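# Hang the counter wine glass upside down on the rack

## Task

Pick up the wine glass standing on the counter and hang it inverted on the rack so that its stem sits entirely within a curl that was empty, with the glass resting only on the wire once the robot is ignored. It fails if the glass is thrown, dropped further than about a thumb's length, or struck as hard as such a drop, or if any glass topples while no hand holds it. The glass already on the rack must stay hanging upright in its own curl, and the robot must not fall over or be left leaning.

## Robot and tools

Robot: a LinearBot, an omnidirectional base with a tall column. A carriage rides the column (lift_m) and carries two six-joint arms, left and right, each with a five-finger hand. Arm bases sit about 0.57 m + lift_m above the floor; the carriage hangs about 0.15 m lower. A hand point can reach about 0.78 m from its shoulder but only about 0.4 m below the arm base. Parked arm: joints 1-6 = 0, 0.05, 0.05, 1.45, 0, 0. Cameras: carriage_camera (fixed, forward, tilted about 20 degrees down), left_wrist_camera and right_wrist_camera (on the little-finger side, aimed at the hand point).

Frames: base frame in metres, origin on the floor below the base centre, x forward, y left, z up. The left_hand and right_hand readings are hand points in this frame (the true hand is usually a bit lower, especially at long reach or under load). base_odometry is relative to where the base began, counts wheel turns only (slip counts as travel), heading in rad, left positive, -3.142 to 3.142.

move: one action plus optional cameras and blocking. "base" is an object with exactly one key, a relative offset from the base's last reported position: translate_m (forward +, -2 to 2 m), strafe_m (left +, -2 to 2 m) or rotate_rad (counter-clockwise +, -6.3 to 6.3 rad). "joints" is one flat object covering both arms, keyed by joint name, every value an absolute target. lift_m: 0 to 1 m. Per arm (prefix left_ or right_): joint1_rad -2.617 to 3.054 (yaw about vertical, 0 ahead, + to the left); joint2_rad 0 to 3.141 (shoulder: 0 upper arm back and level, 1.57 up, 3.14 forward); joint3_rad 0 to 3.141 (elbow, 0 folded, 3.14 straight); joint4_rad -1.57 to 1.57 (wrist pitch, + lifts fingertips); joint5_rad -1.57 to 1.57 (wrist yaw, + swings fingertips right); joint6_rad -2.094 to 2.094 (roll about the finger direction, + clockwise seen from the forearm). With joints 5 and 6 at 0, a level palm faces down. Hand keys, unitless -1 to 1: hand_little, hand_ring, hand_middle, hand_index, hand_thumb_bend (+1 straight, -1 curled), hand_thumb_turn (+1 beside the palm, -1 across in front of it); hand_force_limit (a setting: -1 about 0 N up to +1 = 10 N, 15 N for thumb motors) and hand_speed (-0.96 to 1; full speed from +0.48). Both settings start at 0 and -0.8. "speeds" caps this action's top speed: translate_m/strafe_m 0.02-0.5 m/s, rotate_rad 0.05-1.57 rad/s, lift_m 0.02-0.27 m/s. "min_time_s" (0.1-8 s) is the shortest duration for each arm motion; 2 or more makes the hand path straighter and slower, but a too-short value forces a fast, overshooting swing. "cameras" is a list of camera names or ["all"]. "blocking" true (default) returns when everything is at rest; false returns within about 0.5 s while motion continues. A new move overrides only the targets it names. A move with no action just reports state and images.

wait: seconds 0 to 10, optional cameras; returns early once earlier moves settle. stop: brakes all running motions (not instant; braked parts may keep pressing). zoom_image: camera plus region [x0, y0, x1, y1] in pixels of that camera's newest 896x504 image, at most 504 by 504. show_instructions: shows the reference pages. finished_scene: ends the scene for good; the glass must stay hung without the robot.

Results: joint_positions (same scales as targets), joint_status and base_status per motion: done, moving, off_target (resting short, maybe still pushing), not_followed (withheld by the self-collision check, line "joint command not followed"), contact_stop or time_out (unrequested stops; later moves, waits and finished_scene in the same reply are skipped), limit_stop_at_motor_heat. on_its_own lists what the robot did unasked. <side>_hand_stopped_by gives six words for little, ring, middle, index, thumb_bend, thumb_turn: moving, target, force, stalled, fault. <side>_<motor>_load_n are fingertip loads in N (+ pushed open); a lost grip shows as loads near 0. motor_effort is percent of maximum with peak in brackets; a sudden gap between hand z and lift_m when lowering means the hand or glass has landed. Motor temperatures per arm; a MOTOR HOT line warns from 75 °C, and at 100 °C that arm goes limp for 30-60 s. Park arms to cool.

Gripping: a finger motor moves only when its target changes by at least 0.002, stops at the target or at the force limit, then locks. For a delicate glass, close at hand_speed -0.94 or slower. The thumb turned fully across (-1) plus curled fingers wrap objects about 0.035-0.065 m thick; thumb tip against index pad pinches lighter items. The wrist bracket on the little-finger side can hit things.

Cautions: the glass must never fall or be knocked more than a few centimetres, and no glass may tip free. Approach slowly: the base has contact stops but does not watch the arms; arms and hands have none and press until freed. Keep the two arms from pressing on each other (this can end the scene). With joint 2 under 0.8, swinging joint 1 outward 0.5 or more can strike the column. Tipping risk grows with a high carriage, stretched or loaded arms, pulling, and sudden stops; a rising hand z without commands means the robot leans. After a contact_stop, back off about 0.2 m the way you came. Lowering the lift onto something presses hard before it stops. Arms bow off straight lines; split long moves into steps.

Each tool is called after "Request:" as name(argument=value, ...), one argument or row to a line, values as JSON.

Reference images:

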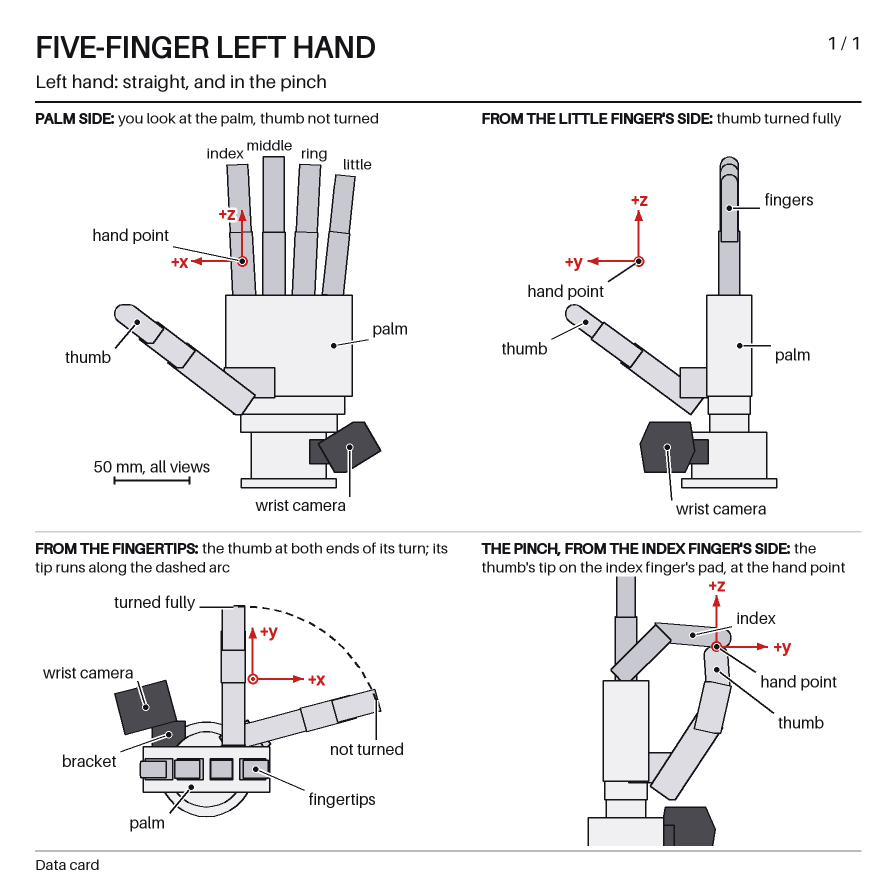

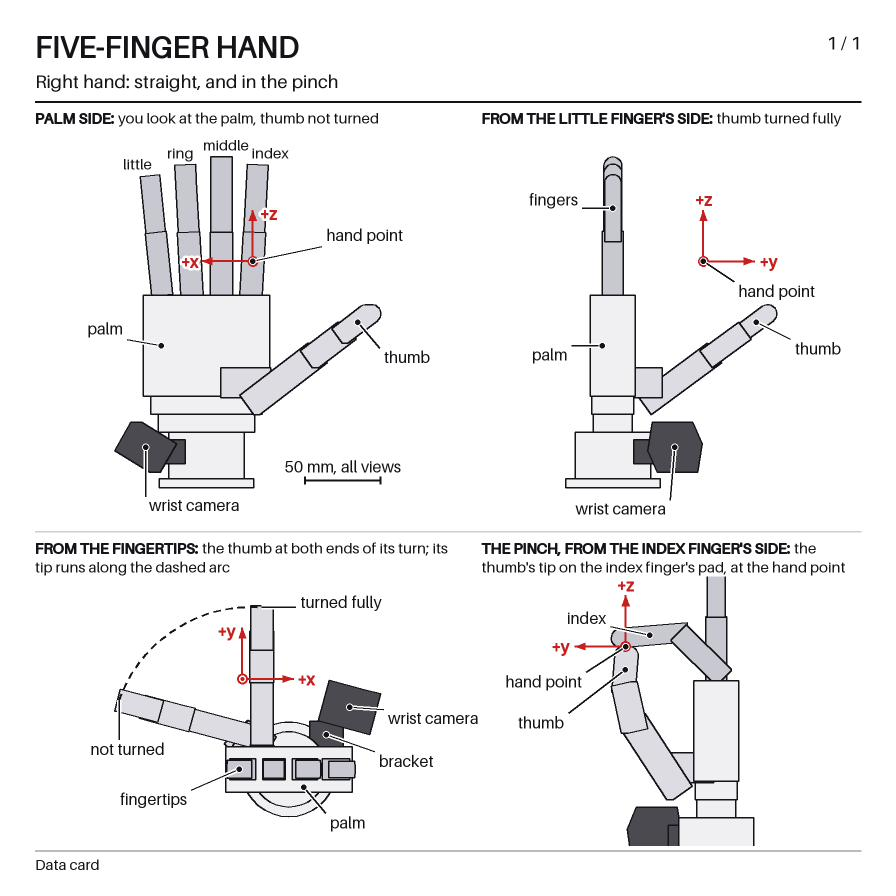

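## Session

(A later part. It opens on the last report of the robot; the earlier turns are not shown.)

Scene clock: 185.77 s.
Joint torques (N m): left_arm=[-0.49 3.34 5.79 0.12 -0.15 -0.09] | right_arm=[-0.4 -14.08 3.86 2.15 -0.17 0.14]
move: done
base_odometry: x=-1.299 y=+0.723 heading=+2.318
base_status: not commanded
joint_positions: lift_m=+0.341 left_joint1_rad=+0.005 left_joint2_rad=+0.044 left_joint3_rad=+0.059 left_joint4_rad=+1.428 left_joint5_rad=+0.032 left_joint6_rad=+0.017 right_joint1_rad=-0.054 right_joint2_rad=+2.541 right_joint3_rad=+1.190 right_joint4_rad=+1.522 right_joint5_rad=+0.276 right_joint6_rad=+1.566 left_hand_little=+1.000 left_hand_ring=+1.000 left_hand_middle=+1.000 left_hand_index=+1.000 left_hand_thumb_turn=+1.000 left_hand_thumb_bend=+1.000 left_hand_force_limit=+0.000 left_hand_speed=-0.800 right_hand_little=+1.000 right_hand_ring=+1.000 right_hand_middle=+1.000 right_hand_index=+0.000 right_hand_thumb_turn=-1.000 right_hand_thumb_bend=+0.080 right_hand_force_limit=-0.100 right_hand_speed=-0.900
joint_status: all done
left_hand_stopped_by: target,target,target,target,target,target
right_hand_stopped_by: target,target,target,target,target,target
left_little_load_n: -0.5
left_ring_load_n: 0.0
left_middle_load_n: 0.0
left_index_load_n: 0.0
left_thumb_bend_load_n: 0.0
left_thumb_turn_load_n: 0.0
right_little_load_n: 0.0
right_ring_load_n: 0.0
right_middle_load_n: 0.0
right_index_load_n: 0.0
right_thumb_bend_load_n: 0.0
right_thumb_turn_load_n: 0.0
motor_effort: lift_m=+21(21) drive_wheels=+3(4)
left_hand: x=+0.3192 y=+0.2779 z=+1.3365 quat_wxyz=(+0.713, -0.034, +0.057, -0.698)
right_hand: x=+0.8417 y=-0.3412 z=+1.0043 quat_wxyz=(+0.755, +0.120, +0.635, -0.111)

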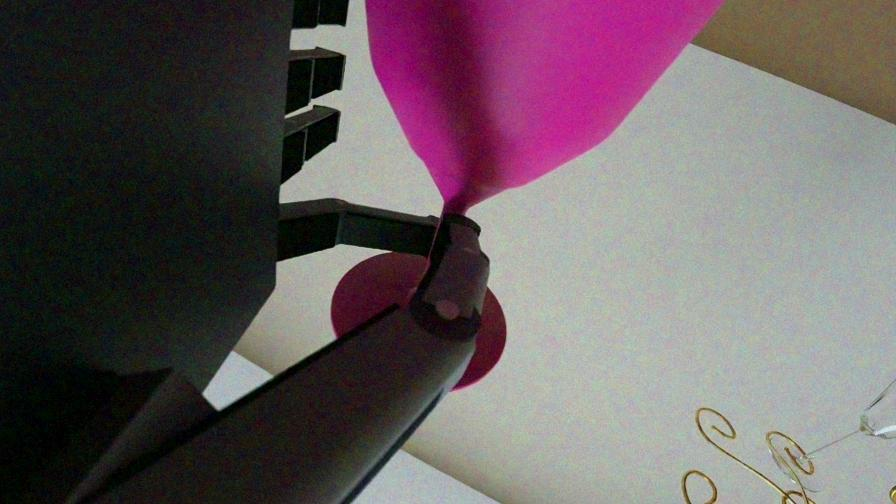

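Request:
move(
  joints={"right_hand_thumb_bend": 0.04, "right_hand_speed": -0.9},
  cameras=[],
)

Request:
move(
  joints={"right_hand_index": -0.4, "right_hand_speed": -0.94, "right_hand_force_limit": -0.4},
  cameras=["right_wrist_camera"],
)

Request:
zoom_image(
  camera="right_wrist_camera",
  region=[350, 150, 550, 350],
)

Scene clock: 186.77 s.
Joint torques (N m): left_arm=[-0.53 3.33 5.85 0.11 -0.15 -0.07] | right_arm=[-0.4 -14.08 3.86 2.15 -0.17 0.13]
move: done
base_odometry: x=-1.299 y=+0.723 heading=+2.318
base_status: not commanded
joint_positions: lift_m=+0.341 left_joint1_rad=+0.005 left_joint2_rad=+0.044 left_joint3_rad=+0.059 left_joint4_rad=+1.428 left_joint5_rad=+0.032 left_joint6_rad=+0.017 right_joint1_rad=-0.054 right_joint2_rad=+2.541 right_joint3_rad=+1.190 right_joint4_rad=+1.522 right_joint5_rad=+0.276 right_joint6_rad=+1.566 left_hand_little=+1.000 left_hand_ring=+1.000 left_hand_middle=+1.000 left_hand_index=+1.000 left_hand_thumb_turn=+1.000 left_hand_thumb_bend=+1.000 left_hand_force_limit=+0.000 left_hand_speed=-0.800 right_hand_little=+1.000 right_hand_ring=+1.000 right_hand_middle=+1.000 right_hand_index=+0.000 right_hand_thumb_turn=-1.000 right_hand_thumb_bend=+0.040 right_hand_force_limit=-0.100 right_hand_speed=-0.900
joint_status: all done
left_hand_stopped_by: target,target,target,target,target,target
right_hand_stopped_by: target,target,target,target,target,target
left_little_load_n: 0.0
left_ring_load_n: 0.0
left_middle_load_n: 0.0
left_index_load_n: 0.0
left_thumb_bend_load_n: 0.0
left_thumb_turn_load_n: 0.0
right_little_load_n: 0.0
right_ring_load_n: 0.0
right_middle_load_n: 0.0
right_index_load_n: 0.0
right_thumb_bend_load_n: 0.0
right_thumb_turn_load_n: 0.0
motor_effort: lift_m=+20(21) drive_wheels=+2(3)
left_hand: x=+0.3192 y=+0.2779 z=+1.3365 quat_wxyz=(+0.713, -0.034, +0.057, -0.698)
right_hand: x=+0.8417 y=-0.3412 z=+1.0043 quat_wxyz=(+0.755, +0.120, +0.635, -0.111)

Scene clock: 188.53 s.
Joint torques (N m): left_arm=[-0.53 3.3 5.83 0.12 -0.14 -0.08] | right_arm=[-0.4 -14.08 3.86 2.15 -0.17 0.13]
move: off_target
base_odometry: x=-1.299 y=+0.723 heading=+2.318
base_status: not commanded
joint_positions: lift_m=+0.341 left_joint1_rad=+0.005 left_joint2_rad=+0.044 left_joint3_rad=+0.059 left_joint4_rad=+1.428 left_joint5_rad=+0.032 left_joint6_rad=+0.017 right_joint1_rad=-0.054 right_joint2_rad=+2.541 right_joint3_rad=+1.190 right_joint4_rad=+1.522 right_joint5_rad=+0.276 right_joint6_rad=+1.566 left_hand_little=+1.000 left_hand_ring=+1.000 left_hand_middle=+1.000 left_hand_index=+1.000 left_hand_thumb_turn=+1.000 left_hand_thumb_bend=+1.000 left_hand_force_limit=+0.000 left_hand_speed=-0.800 right_hand_little=+1.000 right_hand_ring=+1.000 right_hand_middle=+1.000 right_hand_index=-0.061 right_hand_thumb_turn=-1.000 right_hand_thumb_bend=+0.040 right_hand_force_limit=-0.400 right_hand_speed=-0.940
joint_status: right_hand_index off_target (ended at -0.061, target -0.400); the others done
left_hand_stopped_by: target,target,target,target,target,target
right_hand_stopped_by: target,target,target,force,target,target
left_little_load_n: 0.0
left_ring_load_n: 0.0
left_middle_load_n: 0.0
left_index_load_n: 0.0
left_thumb_bend_load_n: 0.0
left_thumb_turn_load_n: 0.0
right_little_load_n: 0.0
right_ring_load_n: 0.0
right_middle_load_n: 0.0
right_index_load_n: 3.5
right_thumb_bend_load_n: 1.5
right_thumb_turn_load_n: 0.0
motor_effort: lift_m=+21(21) drive_wheels=+5(5)
left_hand: x=+0.3192 y=+0.2779 z=+1.3365 quat_wxyz=(+0.713, -0.034, +0.057, -0.698)
right_hand: x=+0.8417 y=-0.3412 z=+1.0043 quat_wxyz=(+0.755, +0.120, +0.635, -0.111)

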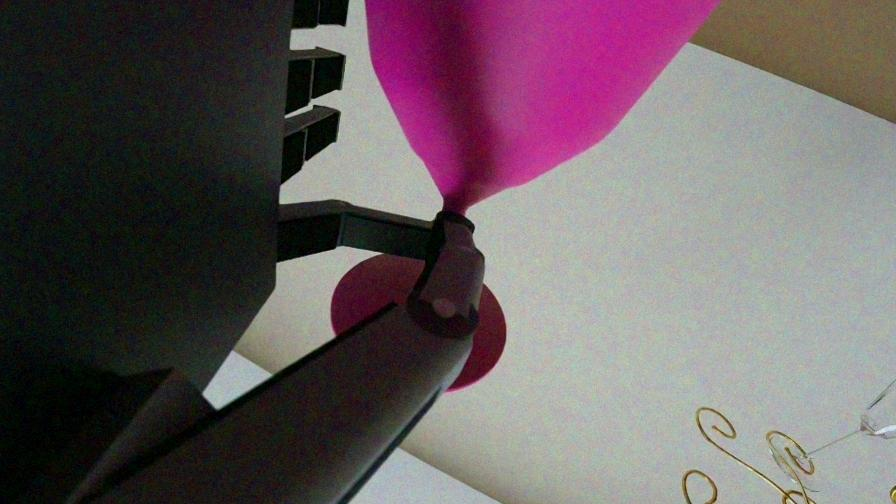

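Scaled by 2.520 from the camera's image (finer frame: 1280x720).

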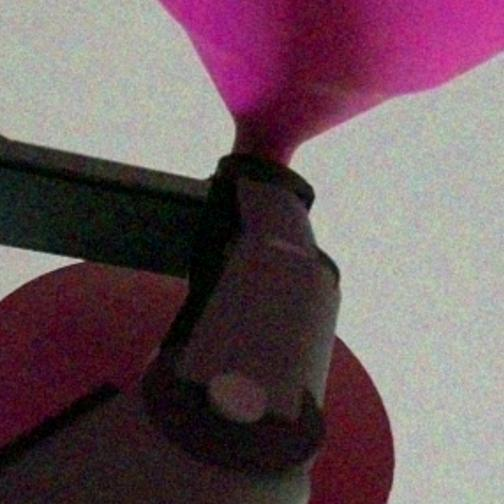

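Request:
move(
  joints={"right_hand_index": -0.6, "right_hand_speed": -0.94, "right_hand_force_limit": 0.2},
  cameras=["right_wrist_camera"],
)

Request:
move(
  joints={"lift_m": 0.346},
  speeds={"lift_m": 0.02},
  cameras=["right_wrist_camera"],
)

Scene clock: 189.70 s.
Joint torques (N m): left_arm=[-0.4 3.36 5.83 0.12 -0.14 -0.1] | right_arm=[-0.4 -14.08 3.86 2.03 -0.17 0.11]
move: off_target
base_odometry: x=-1.299 y=+0.723 heading=+2.318
base_status: not commanded
joint_positions: lift_m=+0.341 left_joint1_rad=+0.005 left_joint2_rad=+0.044 left_joint3_rad=+0.059 left_joint4_rad=+1.428 left_joint5_rad=+0.032 left_joint6_rad=+0.017 right_joint1_rad=-0.054 right_joint2_rad=+2.541 right_joint3_rad=+1.190 right_joint4_rad=+1.533 right_joint5_rad=+0.276 right_joint6_rad=+1.567 left_hand_little=+1.000 left_hand_ring=+1.000 left_hand_middle=+1.000 left_hand_index=+1.000 left_hand_thumb_turn=+1.000 left_hand_thumb_bend=+1.000 left_hand_force_limit=+0.000 left_hand_speed=-0.800 right_hand_little=+1.000 right_hand_ring=+1.000 right_hand_middle=+1.000 right_hand_index=-0.104 right_hand_thumb_turn=-1.000 right_hand_thumb_bend=+0.041 right_hand_force_limit=+0.200 right_hand_speed=-0.940
joint_status: right_hand_index off_target (ended at -0.104, target -0.600); the others done
left_hand_stopped_by: target,target,target,target,target,target
right_hand_stopped_by: target,target,target,force,target,target
left_little_load_n: 0.0
left_ring_load_n: 0.0
left_middle_load_n: 0.0
left_index_load_n: 0.0
left_thumb_bend_load_n: 0.0
left_thumb_turn_load_n: 0.0
right_little_load_n: 0.0
right_ring_load_n: 0.0
right_middle_load_n: 0.0
right_index_load_n: 4.5
right_thumb_bend_load_n: 1.5
right_thumb_turn_load_n: -0.5
motor_effort: lift_m=+21(21) drive_wheels=+1(3)
left_hand: x=+0.3192 y=+0.2779 z=+1.3365 quat_wxyz=(+0.713, -0.034, +0.057, -0.698)
right_hand: x=+0.8408 y=-0.3412 z=+1.0074 quat_wxyz=(+0.758, +0.121, +0.631, -0.110)

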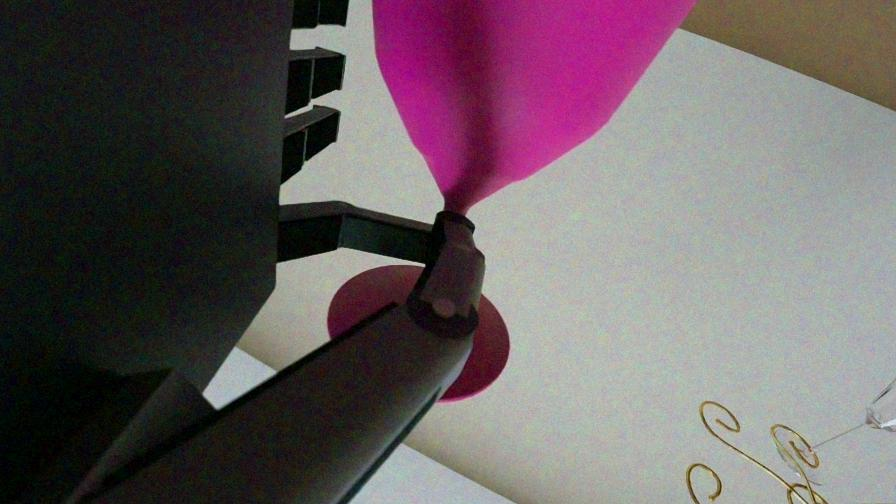

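Scene clock: 190.23 s.
Joint torques (N m): left_arm=[-0.46 3.29 5.76 0.1 -0.14 -0.08] | right_arm=[-0.4 -14.11 4.01 2.1 -0.19 0.11]
move: done
base_odometry: x=-1.299 y=+0.723 heading=+2.318
base_status: not commanded
joint_positions: lift_m=+0.346 left_joint1_rad=+0.005 left_joint2_rad=+0.044 left_joint3_rad=+0.059 left_joint4_rad=+1.428 left_joint5_rad=+0.032 left_joint6_rad=+0.017 right_joint1_rad=-0.054 right_joint2_rad=+2.541 right_joint3_rad=+1.190 right_joint4_rad=+1.526 right_joint5_rad=+0.276 right_joint6_rad=+1.567 left_hand_little=+1.000 left_hand_ring=+1.000 left_hand_middle=+1.000 left_hand_index=+1.000 left_hand_thumb_turn=+1.000 left_hand_thumb_bend=+1.000 left_hand_force_limit=+0.000 left_hand_speed=-0.800 right_hand_little=+1.000 right_hand_ring=+1.000 right_hand_middle=+1.000 right_hand_index=-0.104 right_hand_thumb_turn=-1.000 right_hand_thumb_bend=+0.040 right_hand_force_limit=+0.200 right_hand_speed=-0.940
joint_status: all done
left_hand_stopped_by: target,target,target,target,target,target
right_hand_stopped_by: target,target,target,force,target,target
left_little_load_n: 0.0
left_ring_load_n: 0.0
left_middle_load_n: 0.0
left_index_load_n: 0.0
left_thumb_bend_load_n: 0.0
left_thumb_turn_load_n: 0.0
right_little_load_n: 0.0
right_ring_load_n: 0.0
right_middle_load_n: 0.0
right_index_load_n: 0.0
right_thumb_bend_load_n: 0.0
right_thumb_turn_load_n: 0.0
motor_effort: lift_m=+23(25) drive_wheels=+0(4)
left_hand: x=+0.3189 y=+0.2779 z=+1.3413 quat_wxyz=(+0.713, -0.033, +0.056, -0.698)
right_hand: x=+0.8414 y=-0.3413 z=+1.0101 quat_wxyz=(+0.756, +0.121, +0.634, -0.110)

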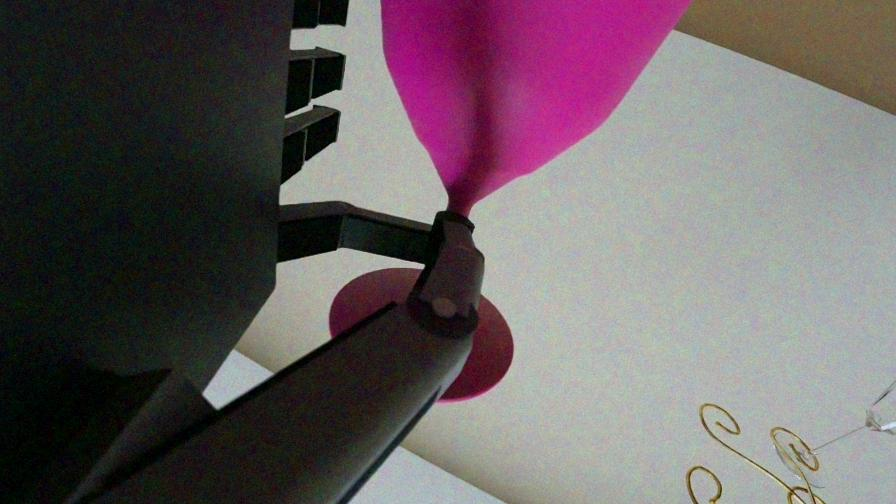

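Request:
move(
  joints={"right_hand_index": 0.05, "right_hand_middle": 0.15, "right_hand_speed": -0.9, "right_hand_force_limit": -0.6},
  cameras=["right_wrist_camera"],
)

Request:
zoom_image(
  camera="right_wrist_camera",
  region=[350, 150, 550, 350],
)

Scene clock: 194.23 s.
Joint torques (N m): left_arm=[-0.46 3.34 5.79 0.11 -0.15 -0.07] | right_arm=[-0.4 -14.08 3.86 2.11 -0.17 0.11]
move: done
base_odometry: x=-1.299 y=+0.723 heading=+2.318
base_status: not commanded
joint_positions: lift_m=+0.346 left_joint1_rad=+0.005 left_joint2_rad=+0.044 left_joint3_rad=+0.059 left_joint4_rad=+1.428 left_joint5_rad=+0.032 left_joint6_rad=+0.017 right_joint1_rad=-0.054 right_joint2_rad=+2.541 right_joint3_rad=+1.190 right_joint4_rad=+1.526 right_joint5_rad=+0.276 right_joint6_rad=+1.567 left_hand_little=+1.000 left_hand_ring=+1.000 left_hand_middle=+1.000 left_hand_index=+1.000 left_hand_thumb_turn=+1.000 left_hand_thumb_bend=+1.000 left_hand_force_limit=+0.000 left_hand_speed=-0.800 right_hand_little=+1.000 right_hand_ring=+1.000 right_hand_middle=+0.150 right_hand_index=+0.050 right_hand_thumb_turn=-1.000 right_hand_thumb_bend=+0.040 right_hand_force_limit=-0.600 right_hand_speed=-0.900
joint_status: all done
left_hand_stopped_by: target,target,target,target,target,target
right_hand_stopped_by: target,target,target,target,target,target
left_little_load_n: 0.0
left_ring_load_n: 0.0
left_middle_load_n: 0.0
left_index_load_n: 0.0
left_thumb_bend_load_n: 0.0
left_thumb_turn_load_n: 0.0
right_little_load_n: 0.0
right_ring_load_n: 0.0
right_middle_load_n: 0.0
right_index_load_n: 0.5
right_thumb_bend_load_n: 0.5
right_thumb_turn_load_n: 0.0
motor_effort: lift_m=+23(24) drive_wheels=+1(5)
left_hand: x=+0.3189 y=+0.2779 z=+1.3413 quat_wxyz=(+0.713, -0.033, +0.056, -0.698)
right_hand: x=+0.8414 y=-0.3413 z=+1.0101 quat_wxyz=(+0.756, +0.121, +0.634, -0.110)

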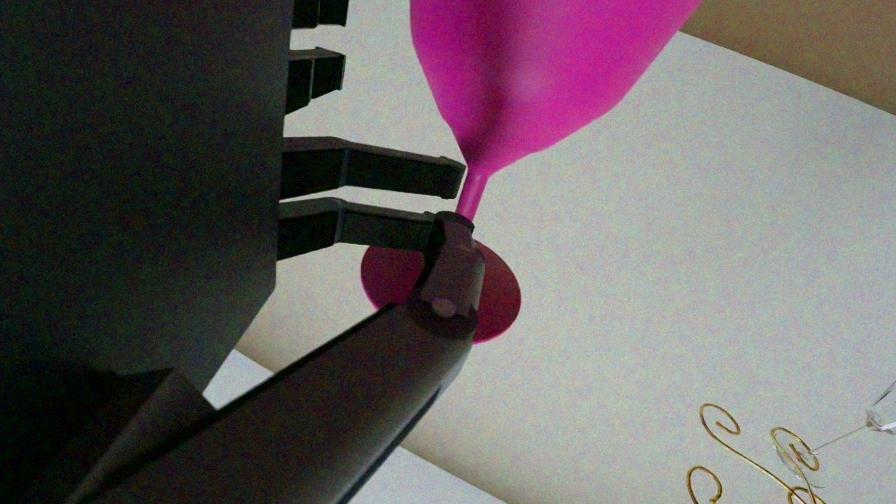

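Scaled by 2.520 from the camera's image (finer frame: 1280x720).

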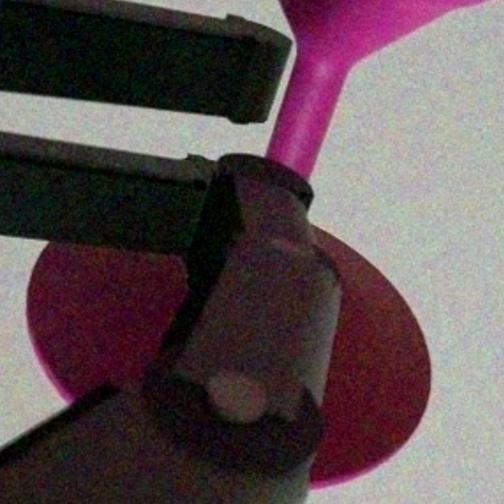

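Request:
move(
  joints={"right_hand_index": 0.4, "right_hand_middle": 0.4, "right_hand_thumb_bend": 0.3, "right_hand_speed": -0.8},
  cameras=[],
)

Request:
move(
  joints={"lift_m": 0.341, "right_joint1_rad": -0.045},
  speeds={"lift_m": 0.02},
  min_time_s=0.8,
  cameras=["right_wrist_camera"],
)

Request:
zoom_image(
  camera="right_wrist_camera",
  region=[300, 100, 600, 400],
)

Scene clock: 196.17 s.
Joint torques (N m): left_arm=[-0.43 3.32 5.78 0.11 -0.15 -0.09] | right_arm=[-0.4 -14.08 3.88 2.11 -0.17 0.11]
move: done
base_odometry: x=-1.299 y=+0.723 heading=+2.318
base_status: not commanded
joint_positions: lift_m=+0.346 left_joint1_rad=+0.005 left_joint2_rad=+0.044 left_joint3_rad=+0.059 left_joint4_rad=+1.428 left_joint5_rad=+0.032 left_joint6_rad=+0.017 right_joint1_rad=-0.054 right_joint2_rad=+2.541 right_joint3_rad=+1.190 right_joint4_rad=+1.526 right_joint5_rad=+0.276 right_joint6_rad=+1.567 left_hand_little=+1.000 left_hand_ring=+1.000 left_hand_middle=+1.000 left_hand_index=+1.000 left_hand_thumb_turn=+1.000 left_hand_thumb_bend=+1.000 left_hand_force_limit=+0.000 left_hand_speed=-0.800 right_hand_little=+1.000 right_hand_ring=+1.000 right_hand_middle=+0.400 right_hand_index=+0.400 right_hand_thumb_turn=-1.000 right_hand_thumb_bend=+0.300 right_hand_force_limit=-0.600 right_hand_speed=-0.800
joint_status: all done
left_hand_stopped_by: target,target,target,target,target,target
right_hand_stopped_by: target,target,target,target,target,target
left_little_load_n: 0.0
left_ring_load_n: 0.0
left_middle_load_n: 0.0
left_index_load_n: 0.0
left_thumb_bend_load_n: 0.0
left_thumb_turn_load_n: 0.0
right_little_load_n: 0.0
right_ring_load_n: 0.0
right_middle_load_n: 0.0
right_index_load_n: 0.0
right_thumb_bend_load_n: 0.0
right_thumb_turn_load_n: -0.5
motor_effort: lift_m=+23(24) drive_wheels=+0(3)
left_hand: x=+0.3189 y=+0.2779 z=+1.3413 quat_wxyz=(+0.713, -0.033, +0.056, -0.698)
right_hand: x=+0.8414 y=-0.3413 z=+1.0101 quat_wxyz=(+0.756, +0.121, +0.634, -0.110)

Scene clock: 197.27 s.
Joint torques (N m): left_arm=[-0.49 3.37 5.76 0.11 -0.15 -0.1] | right_arm=[0.27 -14.08 4 2.17 -0.17 0.11]
move: done
base_odometry: x=-1.299 y=+0.723 heading=+2.318
base_status: not commanded
joint_positions: lift_m=+0.341 left_joint1_rad=+0.005 left_joint2_rad=+0.044 left_joint3_rad=+0.059 left_joint4_rad=+1.428 left_joint5_rad=+0.032 left_joint6_rad=+0.017 right_joint1_rad=-0.051 right_joint2_rad=+2.541 right_joint3_rad=+1.190 right_joint4_rad=+1.523 right_joint5_rad=+0.276 right_joint6_rad=+1.567 left_hand_little=+1.000 left_hand_ring=+1.000 left_hand_middle=+1.000 left_hand_index=+1.000 left_hand_thumb_turn=+1.000 left_hand_thumb_bend=+1.000 left_hand_force_limit=+0.000 left_hand_speed=-0.800 right_hand_little=+1.000 right_hand_ring=+1.000 right_hand_middle=+0.400 right_hand_index=+0.400 right_hand_thumb_turn=-1.000 right_hand_thumb_bend=+0.300 right_hand_force_limit=-0.600 right_hand_speed=-0.800
joint_status: all done
left_hand_stopped_by: target,target,target,target,target,target
right_hand_stopped_by: target,target,target,target,target,target
left_little_load_n: 0.0
left_ring_load_n: 0.0
left_middle_load_n: 0.0
left_index_load_n: 0.0
left_thumb_bend_load_n: 0.0
left_thumb_turn_load_n: 0.0
right_little_load_n: 0.0
right_ring_load_n: 0.0
right_middle_load_n: 0.0
right_index_load_n: 0.0
right_thumb_bend_load_n: 0.0
right_thumb_turn_load_n: -0.5
motor_effort: lift_m=+20(21) drive_wheels=+1(4)
left_hand: x=+0.3192 y=+0.2779 z=+1.3365 quat_wxyz=(+0.713, -0.034, +0.057, -0.698)
right_hand: x=+0.8417 y=-0.3394 z=+1.0046 quat_wxyz=(+0.755, +0.120, +0.635, -0.109)

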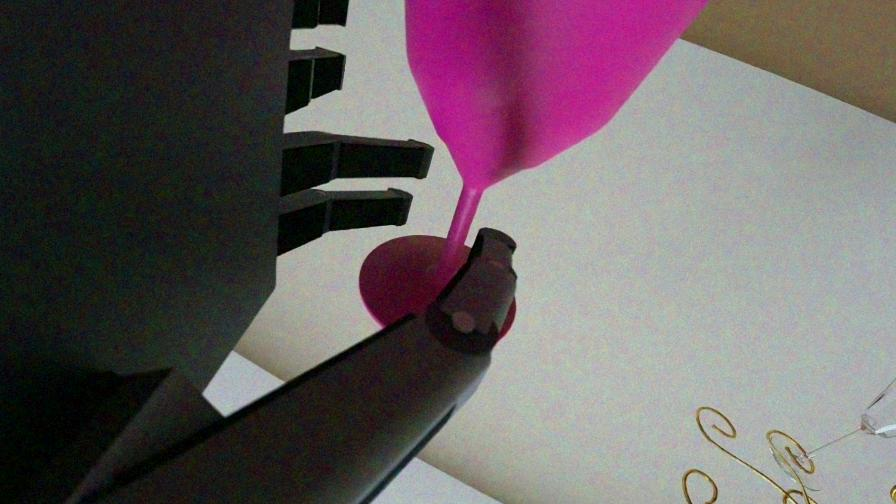

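Scaled by 1.680 from the camera's image (finer frame: 1280x720).

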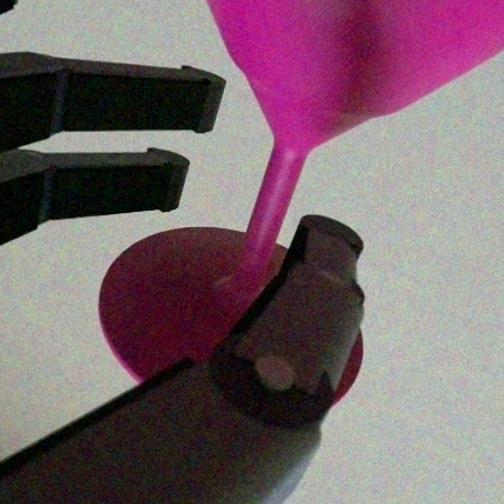

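Request:
move(
  base={"translate_m": 0.014},
  speeds={"translate_m": 0.03},
  joints={"right_joint1_rad": -0.042, "right_hand_thumb_bend": 0.45},
  min_time_s=0.8,
  cameras=["right_wrist_camera"],
)

Request:
zoom_image(
  camera="right_wrist_camera",
  region=[300, 100, 600, 400],
)

Scene clock: 198.63 s.
Joint torques (N m): left_arm=[-0.46 3.34 5.81 0.07 -0.15 -0.09] | right_arm=[0.21 -14.11 3.88 2.16 -0.17 0.11]
Motor temperatures (°C): left_arm=[27 38 44 39 27 26] | right_arm=[26 55 39 46 26 27]
move: done
base_odometry: x=-1.309 y=+0.733 heading=+2.319
base_status: done
joint_positions: lift_m=+0.341 left_joint1_rad=+0.005 left_joint2_rad=+0.044 left_joint3_rad=+0.059 left_joint4_rad=+1.428 left_joint5_rad=+0.032 left_joint6_rad=+0.017 right_joint1_rad=-0.047 right_joint2_rad=+2.541 right_joint3_rad=+1.190 right_joint4_rad=+1.523 right_joint5_rad=+0.276 right_joint6_rad=+1.567 left_hand_little=+1.000 left_hand_ring=+1.000 left_hand_middle=+1.000 left_hand_index=+1.000 left_hand_thumb_turn=+1.000 left_hand_thumb_bend=+1.000 left_hand_force_limit=+0.000 left_hand_speed=-0.800 right_hand_little=+1.000 right_hand_ring=+1.000 right_hand_middle=+0.400 right_hand_index=+0.400 right_hand_thumb_turn=-1.000 right_hand_thumb_bend=+0.450 right_hand_force_limit=-0.600 right_hand_speed=-0.800
joint_status: all done
left_hand_stopped_by: target,target,target,target,target,target
right_hand_stopped_by: target,target,target,target,target,target
left_little_load_n: 0.0
left_ring_load_n: 0.0
left_middle_load_n: 0.0
left_index_load_n: 0.0
left_thumb_bend_load_n: 0.0
left_thumb_turn_load_n: 0.0
right_little_load_n: 0.0
right_ring_load_n: 0.0
right_middle_load_n: 0.0
right_index_load_n: 0.0
right_thumb_bend_load_n: 0.0
right_thumb_turn_load_n: 0.0
motor_effort: lift_m=+20(21) drive_wheels=-1(9)
left_hand: x=+0.3191 y=+0.2779 z=+1.3365 quat_wxyz=(+0.713, -0.034, +0.056, -0.698)
right_hand: x=+0.8418 y=-0.3373 z=+1.0046 quat_wxyz=(+0.755, +0.119, +0.635, -0.108)

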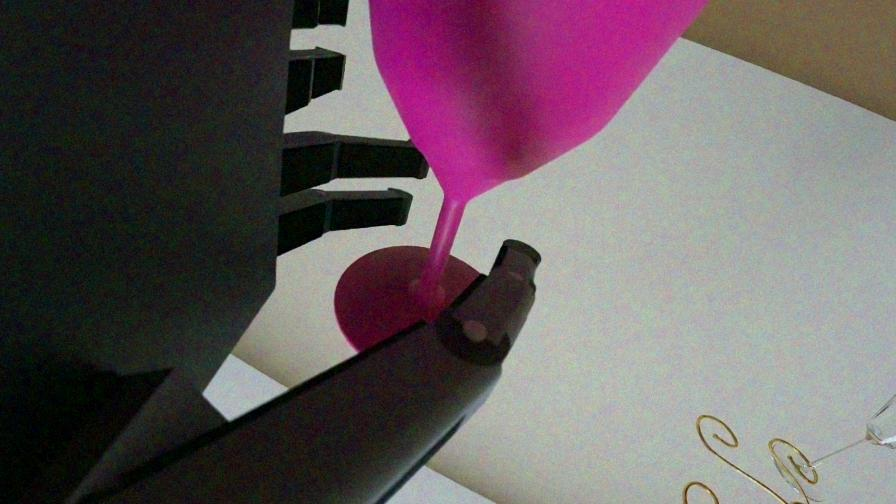

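Scaled by 1.680 from the camera's image (finer frame: 1280x720).

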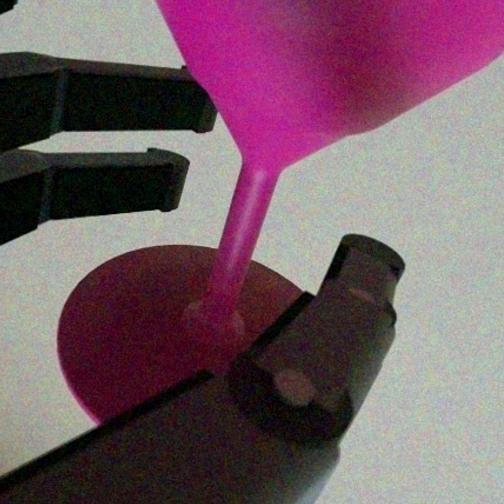

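Request:
move(
  joints={"right_hand_index": 0.02, "right_hand_middle": 0.12, "right_hand_speed": -0.9},
  cameras=[],
)

Request:
move(
  joints={"right_hand_thumb_bend": 0.04, "right_hand_speed": -0.9},
  cameras=["right_wrist_camera"],
)

Request:
zoom_image(
  camera="right_wrist_camera",
  region=[300, 100, 600, 400],
)

Scene clock: 200.83 s.
Joint torques (N m): left_arm=[-0.46 3.43 5.83 0.11 -0.13 -0.1] | right_arm=[0.21 -14.06 3.88 2.14 -0.17 0.12]
Motor temperatures (°C): left_arm=[27 38 44 38 27 26] | right_arm=[26 55 39 45 26 27]
move: done
base_odometry: x=-1.309 y=+0.733 heading=+2.319
base_status: not commanded
joint_positions: lift_m=+0.341 left_joint1_rad=+0.005 left_joint2_rad=+0.044 left_joint3_rad=+0.059 left_joint4_rad=+1.428 left_joint5_rad=+0.032 left_joint6_rad=+0.017 right_joint1_rad=-0.047 right_joint2_rad=+2.541 right_joint3_rad=+1.190 right_joint4_rad=+1.523 right_joint5_rad=+0.276 right_joint6_rad=+1.567 left_hand_little=+1.000 left_hand_ring=+1.000 left_hand_middle=+1.000 left_hand_index=+1.000 left_hand_thumb_turn=+1.000 left_hand_thumb_bend=+1.000 left_hand_force_limit=+0.000 left_hand_speed=-0.800 right_hand_little=+1.000 right_hand_ring=+1.000 right_hand_middle=+0.120 right_hand_index=+0.020 right_hand_thumb_turn=-1.000 right_hand_thumb_bend=+0.450 right_hand_force_limit=-0.600 right_hand_speed=-0.900
joint_status: all done
left_hand_stopped_by: target,target,target,target,target,target
right_hand_stopped_by: target,target,target,target,target,target
left_little_load_n: 0.0
left_ring_load_n: 0.0
left_middle_load_n: 0.0
left_index_load_n: 0.0
left_thumb_bend_load_n: 0.0
left_thumb_turn_load_n: 0.5
right_little_load_n: 0.0
right_ring_load_n: 0.0
right_middle_load_n: 0.0
right_index_load_n: 0.0
right_thumb_bend_load_n: 0.0
right_thumb_turn_load_n: 0.0
motor_effort: lift_m=+21(21) drive_wheels=-1(4)
left_hand: x=+0.3192 y=+0.2779 z=+1.3365 quat_wxyz=(+0.713, -0.034, +0.057, -0.698)
right_hand: x=+0.8418 y=-0.3373 z=+1.0046 quat_wxyz=(+0.755, +0.119, +0.635, -0.108)

Scene clock: 204.17 s.
Joint torques (N m): left_arm=[-0.47 3.34 5.75 0.11 -0.13 -0.1] | right_arm=[0.21 -14.08 3.86 2.14 -0.17 0.11]
Motor temperatures (°C): left_arm=[27 38 44 38 27 26] | right_arm=[26 55 39 45 26 27]
move: done
base_odometry: x=-1.309 y=+0.733 heading=+2.319
base_status: not commanded
joint_positions: lift_m=+0.341 left_joint1_rad=+0.005 left_joint2_rad=+0.044 left_joint3_rad=+0.059 left_joint4_rad=+1.428 left_joint5_rad=+0.032 left_joint6_rad=+0.017 right_joint1_rad=-0.047 right_joint2_rad=+2.541 right_joint3_rad=+1.190 right_joint4_rad=+1.523 right_joint5_rad=+0.276 right_joint6_rad=+1.567 left_hand_little=+1.000 left_hand_ring=+1.000 left_hand_middle=+1.000 left_hand_index=+1.000 left_hand_thumb_turn=+1.000 left_hand_thumb_bend=+1.000 left_hand_force_limit=+0.000 left_hand_speed=-0.800 right_hand_little=+1.000 right_hand_ring=+1.000 right_hand_middle=+0.120 right_hand_index=+0.020 right_hand_thumb_turn=-1.000 right_hand_thumb_bend=+0.040 right_hand_force_limit=-0.600 right_hand_speed=-0.900
joint_status: all done
left_hand_stopped_by: target,target,target,target,target,target
right_hand_stopped_by: target,target,target,target,target,target
left_little_load_n: 0.0
left_ring_load_n: 0.0
left_middle_load_n: 0.0
left_index_load_n: 0.0
left_thumb_bend_load_n: 0.0
left_thumb_turn_load_n: 0.0
right_little_load_n: 0.0
right_ring_load_n: 0.0
right_middle_load_n: 0.0
right_index_load_n: 0.0
right_thumb_bend_load_n: 0.0
right_thumb_turn_load_n: 0.0
motor_effort: lift_m=+21(21) drive_wheels=+0(4)
left_hand: x=+0.3192 y=+0.2779 z=+1.3365 quat_wxyz=(+0.713, -0.034, +0.057, -0.698)
right_hand: x=+0.8418 y=-0.3373 z=+1.0046 quat_wxyz=(+0.755, +0.119, +0.635, -0.108)

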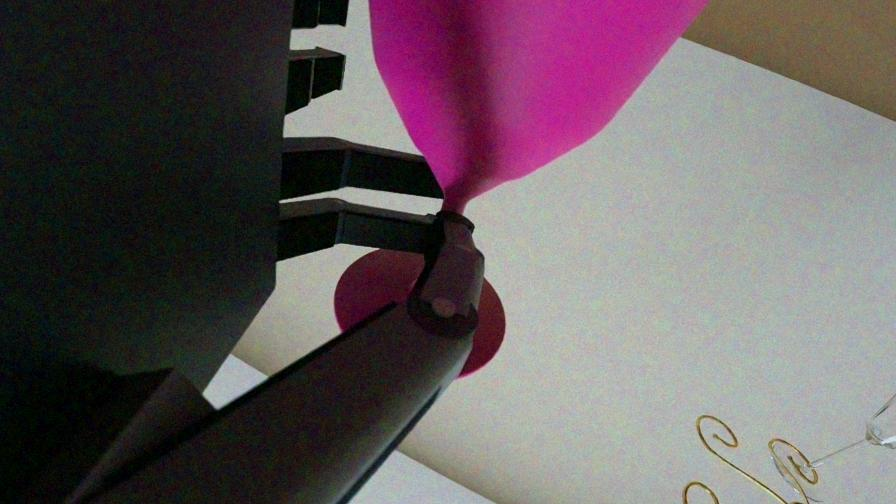

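Scaled by 1.680 from the camera's image (finer frame: 1280x720).

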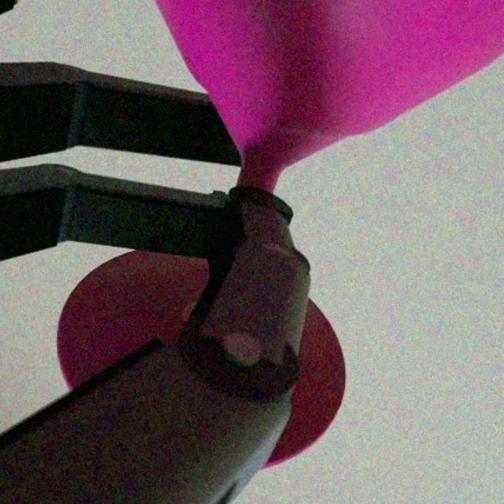

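Request:
move(
  joints={"right_hand_index": -0.4, "right_hand_middle": -0.4, "right_hand_speed": -0.94, "right_hand_force_limit": -0.5},
  cameras=["right_wrist_camera"],
)

Request:
zoom_image(
  camera="right_wrist_camera",
  region=[300, 100, 600, 400],
)

Scene clock: 206.63 s.
Joint torques (N m): left_arm=[-0.49 3.33 5.82 0.12 -0.15 -0.11] | right_arm=[0.21 -14.08 3.88 2.14 -0.17 0.12]
Motor temperatures (°C): left_arm=[27 38 44 38 27 26] | right_arm=[26 55 39 45 26 27]
move: off_target
base_odometry: x=-1.309 y=+0.733 heading=+2.319
base_status: not commanded
joint_positions: lift_m=+0.341 left_joint1_rad=+0.005 left_joint2_rad=+0.044 left_joint3_rad=+0.059 left_joint4_rad=+1.428 left_joint5_rad=+0.032 left_joint6_rad=+0.017 right_joint1_rad=-0.047 right_joint2_rad=+2.541 right_joint3_rad=+1.190 right_joint4_rad=+1.523 right_joint5_rad=+0.276 right_joint6_rad=+1.567 left_hand_little=+1.000 left_hand_ring=+1.000 left_hand_middle=+1.000 left_hand_index=+1.000 left_hand_thumb_turn=+1.000 left_hand_thumb_bend=+1.000 left_hand_force_limit=+0.000 left_hand_speed=-0.800 right_hand_little=+1.000 right_hand_ring=+1.000 right_hand_middle=-0.054 right_hand_index=-0.080 right_hand_thumb_turn=-1.000 right_hand_thumb_bend=+0.040 right_hand_force_limit=-0.500 right_hand_speed=-0.940
joint_status: right_hand_middle off_target (ended at -0.054, target -0.400); right_hand_index off_target (ended at -0.080, target -0.400); the others done
left_hand_stopped_by: target,target,target,target,target,target
right_hand_stopped_by: target,target,force,force,target,target
left_little_load_n: 0.0
left_ring_load_n: 0.0
left_middle_load_n: 0.5
left_index_load_n: 0.0
left_thumb_bend_load_n: 0.0
left_thumb_turn_load_n: 0.0
right_little_load_n: 0.0
right_ring_load_n: 0.0
right_middle_load_n: 2.0
right_index_load_n: 2.5
right_thumb_bend_load_n: 2.0
right_thumb_turn_load_n: -0.5
motor_effort: lift_m=+21(21) drive_wheels=-3(5)
left_hand: x=+0.3192 y=+0.2779 z=+1.3365 quat_wxyz=(+0.713, -0.034, +0.057, -0.698)
right_hand: x=+0.8418 y=-0.3373 z=+1.0048 quat_wxyz=(+0.756, +0.119, +0.635, -0.108)

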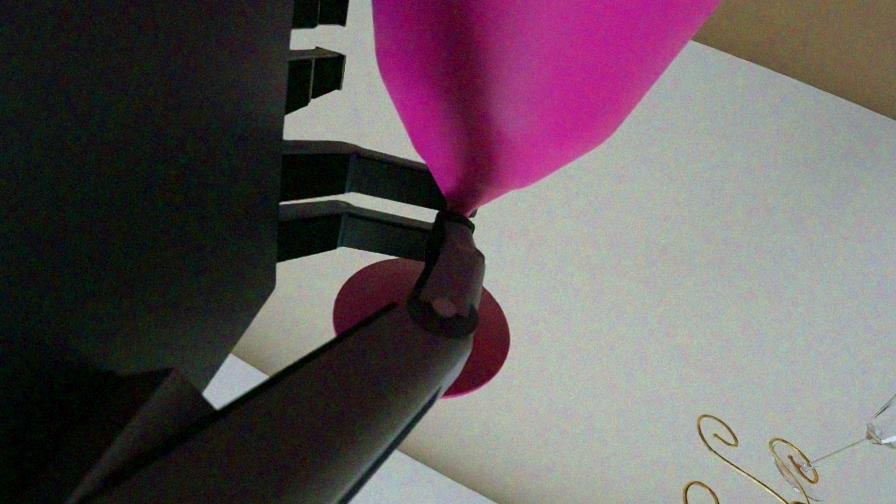

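Scaled by 1.680 from the camera's image (finer frame: 1280x720).

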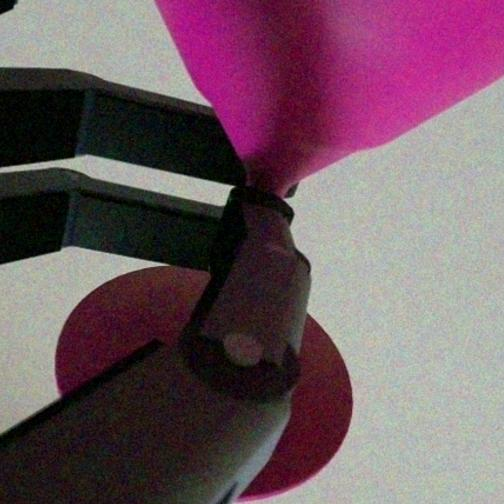

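Request:
move(
  joints={"right_hand_index": -0.6, "right_hand_middle": -0.6, "right_hand_speed": -0.94, "right_hand_force_limit": 0.0},
  cameras=["right_wrist_camera"],
)

Request:
zoom_image(
  camera="right_wrist_camera",
  region=[300, 100, 600, 400],
)

Scene clock: 208.23 s.
Joint torques (N m): left_arm=[-0.44 3.3 5.72 0.11 -0.14 -0.09] | right_arm=[0.21 -14.11 3.85 2.12 -0.17 0.11]
Motor temperatures (°C): left_arm=[27 38 44 38 27 26] | right_arm=[26 55 38 45 26 27]
move: off_target
base_odometry: x=-1.309 y=+0.733 heading=+2.319
base_status: not commanded
joint_positions: lift_m=+0.341 left_joint1_rad=+0.005 left_joint2_rad=+0.044 left_joint3_rad=+0.059 left_joint4_rad=+1.428 left_joint5_rad=+0.032 left_joint6_rad=+0.017 right_joint1_rad=-0.047 right_joint2_rad=+2.541 right_joint3_rad=+1.190 right_joint4_rad=+1.525 right_joint5_rad=+0.276 right_joint6_rad=+1.568 left_hand_little=+1.000 left_hand_ring=+1.000 left_hand_middle=+1.000 left_hand_index=+1.000 left_hand_thumb_turn=+1.000 left_hand_thumb_bend=+1.000 left_hand_force_limit=+0.000 left_hand_speed=-0.800 right_hand_little=+1.000 right_hand_ring=+1.000 right_hand_middle=-0.232 right_hand_index=-0.090 right_hand_thumb_turn=-1.000 right_hand_thumb_bend=+0.040 right_hand_force_limit=+0.000 right_hand_speed=-0.940
joint_status: right_hand_middle off_target (ended at -0.232, target -0.600); right_hand_index off_target (ended at -0.090, target -0.600); the others done
left_hand_stopped_by: target,target,target,target,target,target
right_hand_stopped_by: target,target,force,force,target,target
left_little_load_n: 0.0
left_ring_load_n: 0.0
left_middle_load_n: 0.0
left_index_load_n: 0.0
left_thumb_bend_load_n: 0.0
left_thumb_turn_load_n: 0.0
right_little_load_n: 0.0
right_ring_load_n: 0.0
right_middle_load_n: 6.0
right_index_load_n: 0.0
right_thumb_bend_load_n: 0.5
right_thumb_turn_load_n: -0.5
motor_effort: lift_m=+20(21) drive_wheels=-2(4)
left_hand: x=+0.3192 y=+0.2779 z=+1.3365 quat_wxyz=(+0.713, -0.034, +0.057, -0.698)
right_hand: x=+0.8416 y=-0.3373 z=+1.0052 quat_wxyz=(+0.756, +0.119, +0.634, -0.107)

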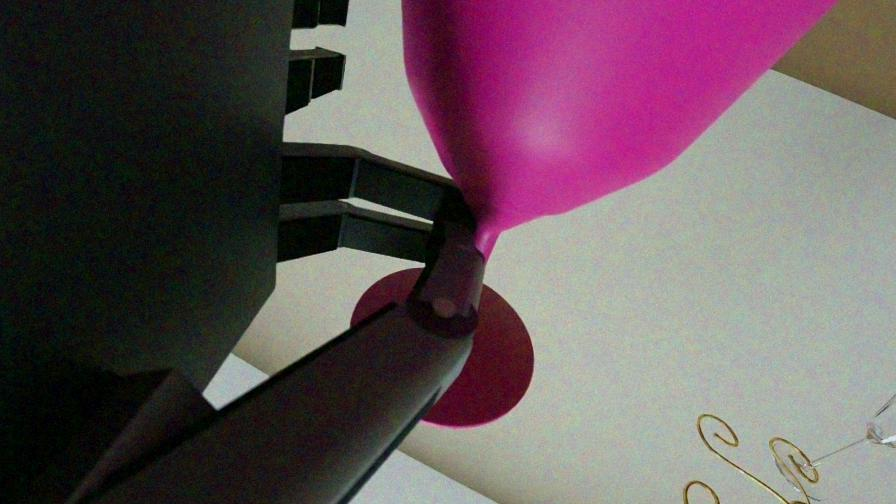

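Scaled by 1.680 from the camera's image (finer frame: 1280x720).

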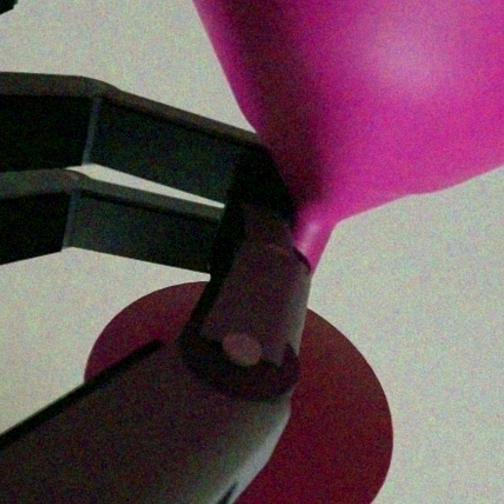

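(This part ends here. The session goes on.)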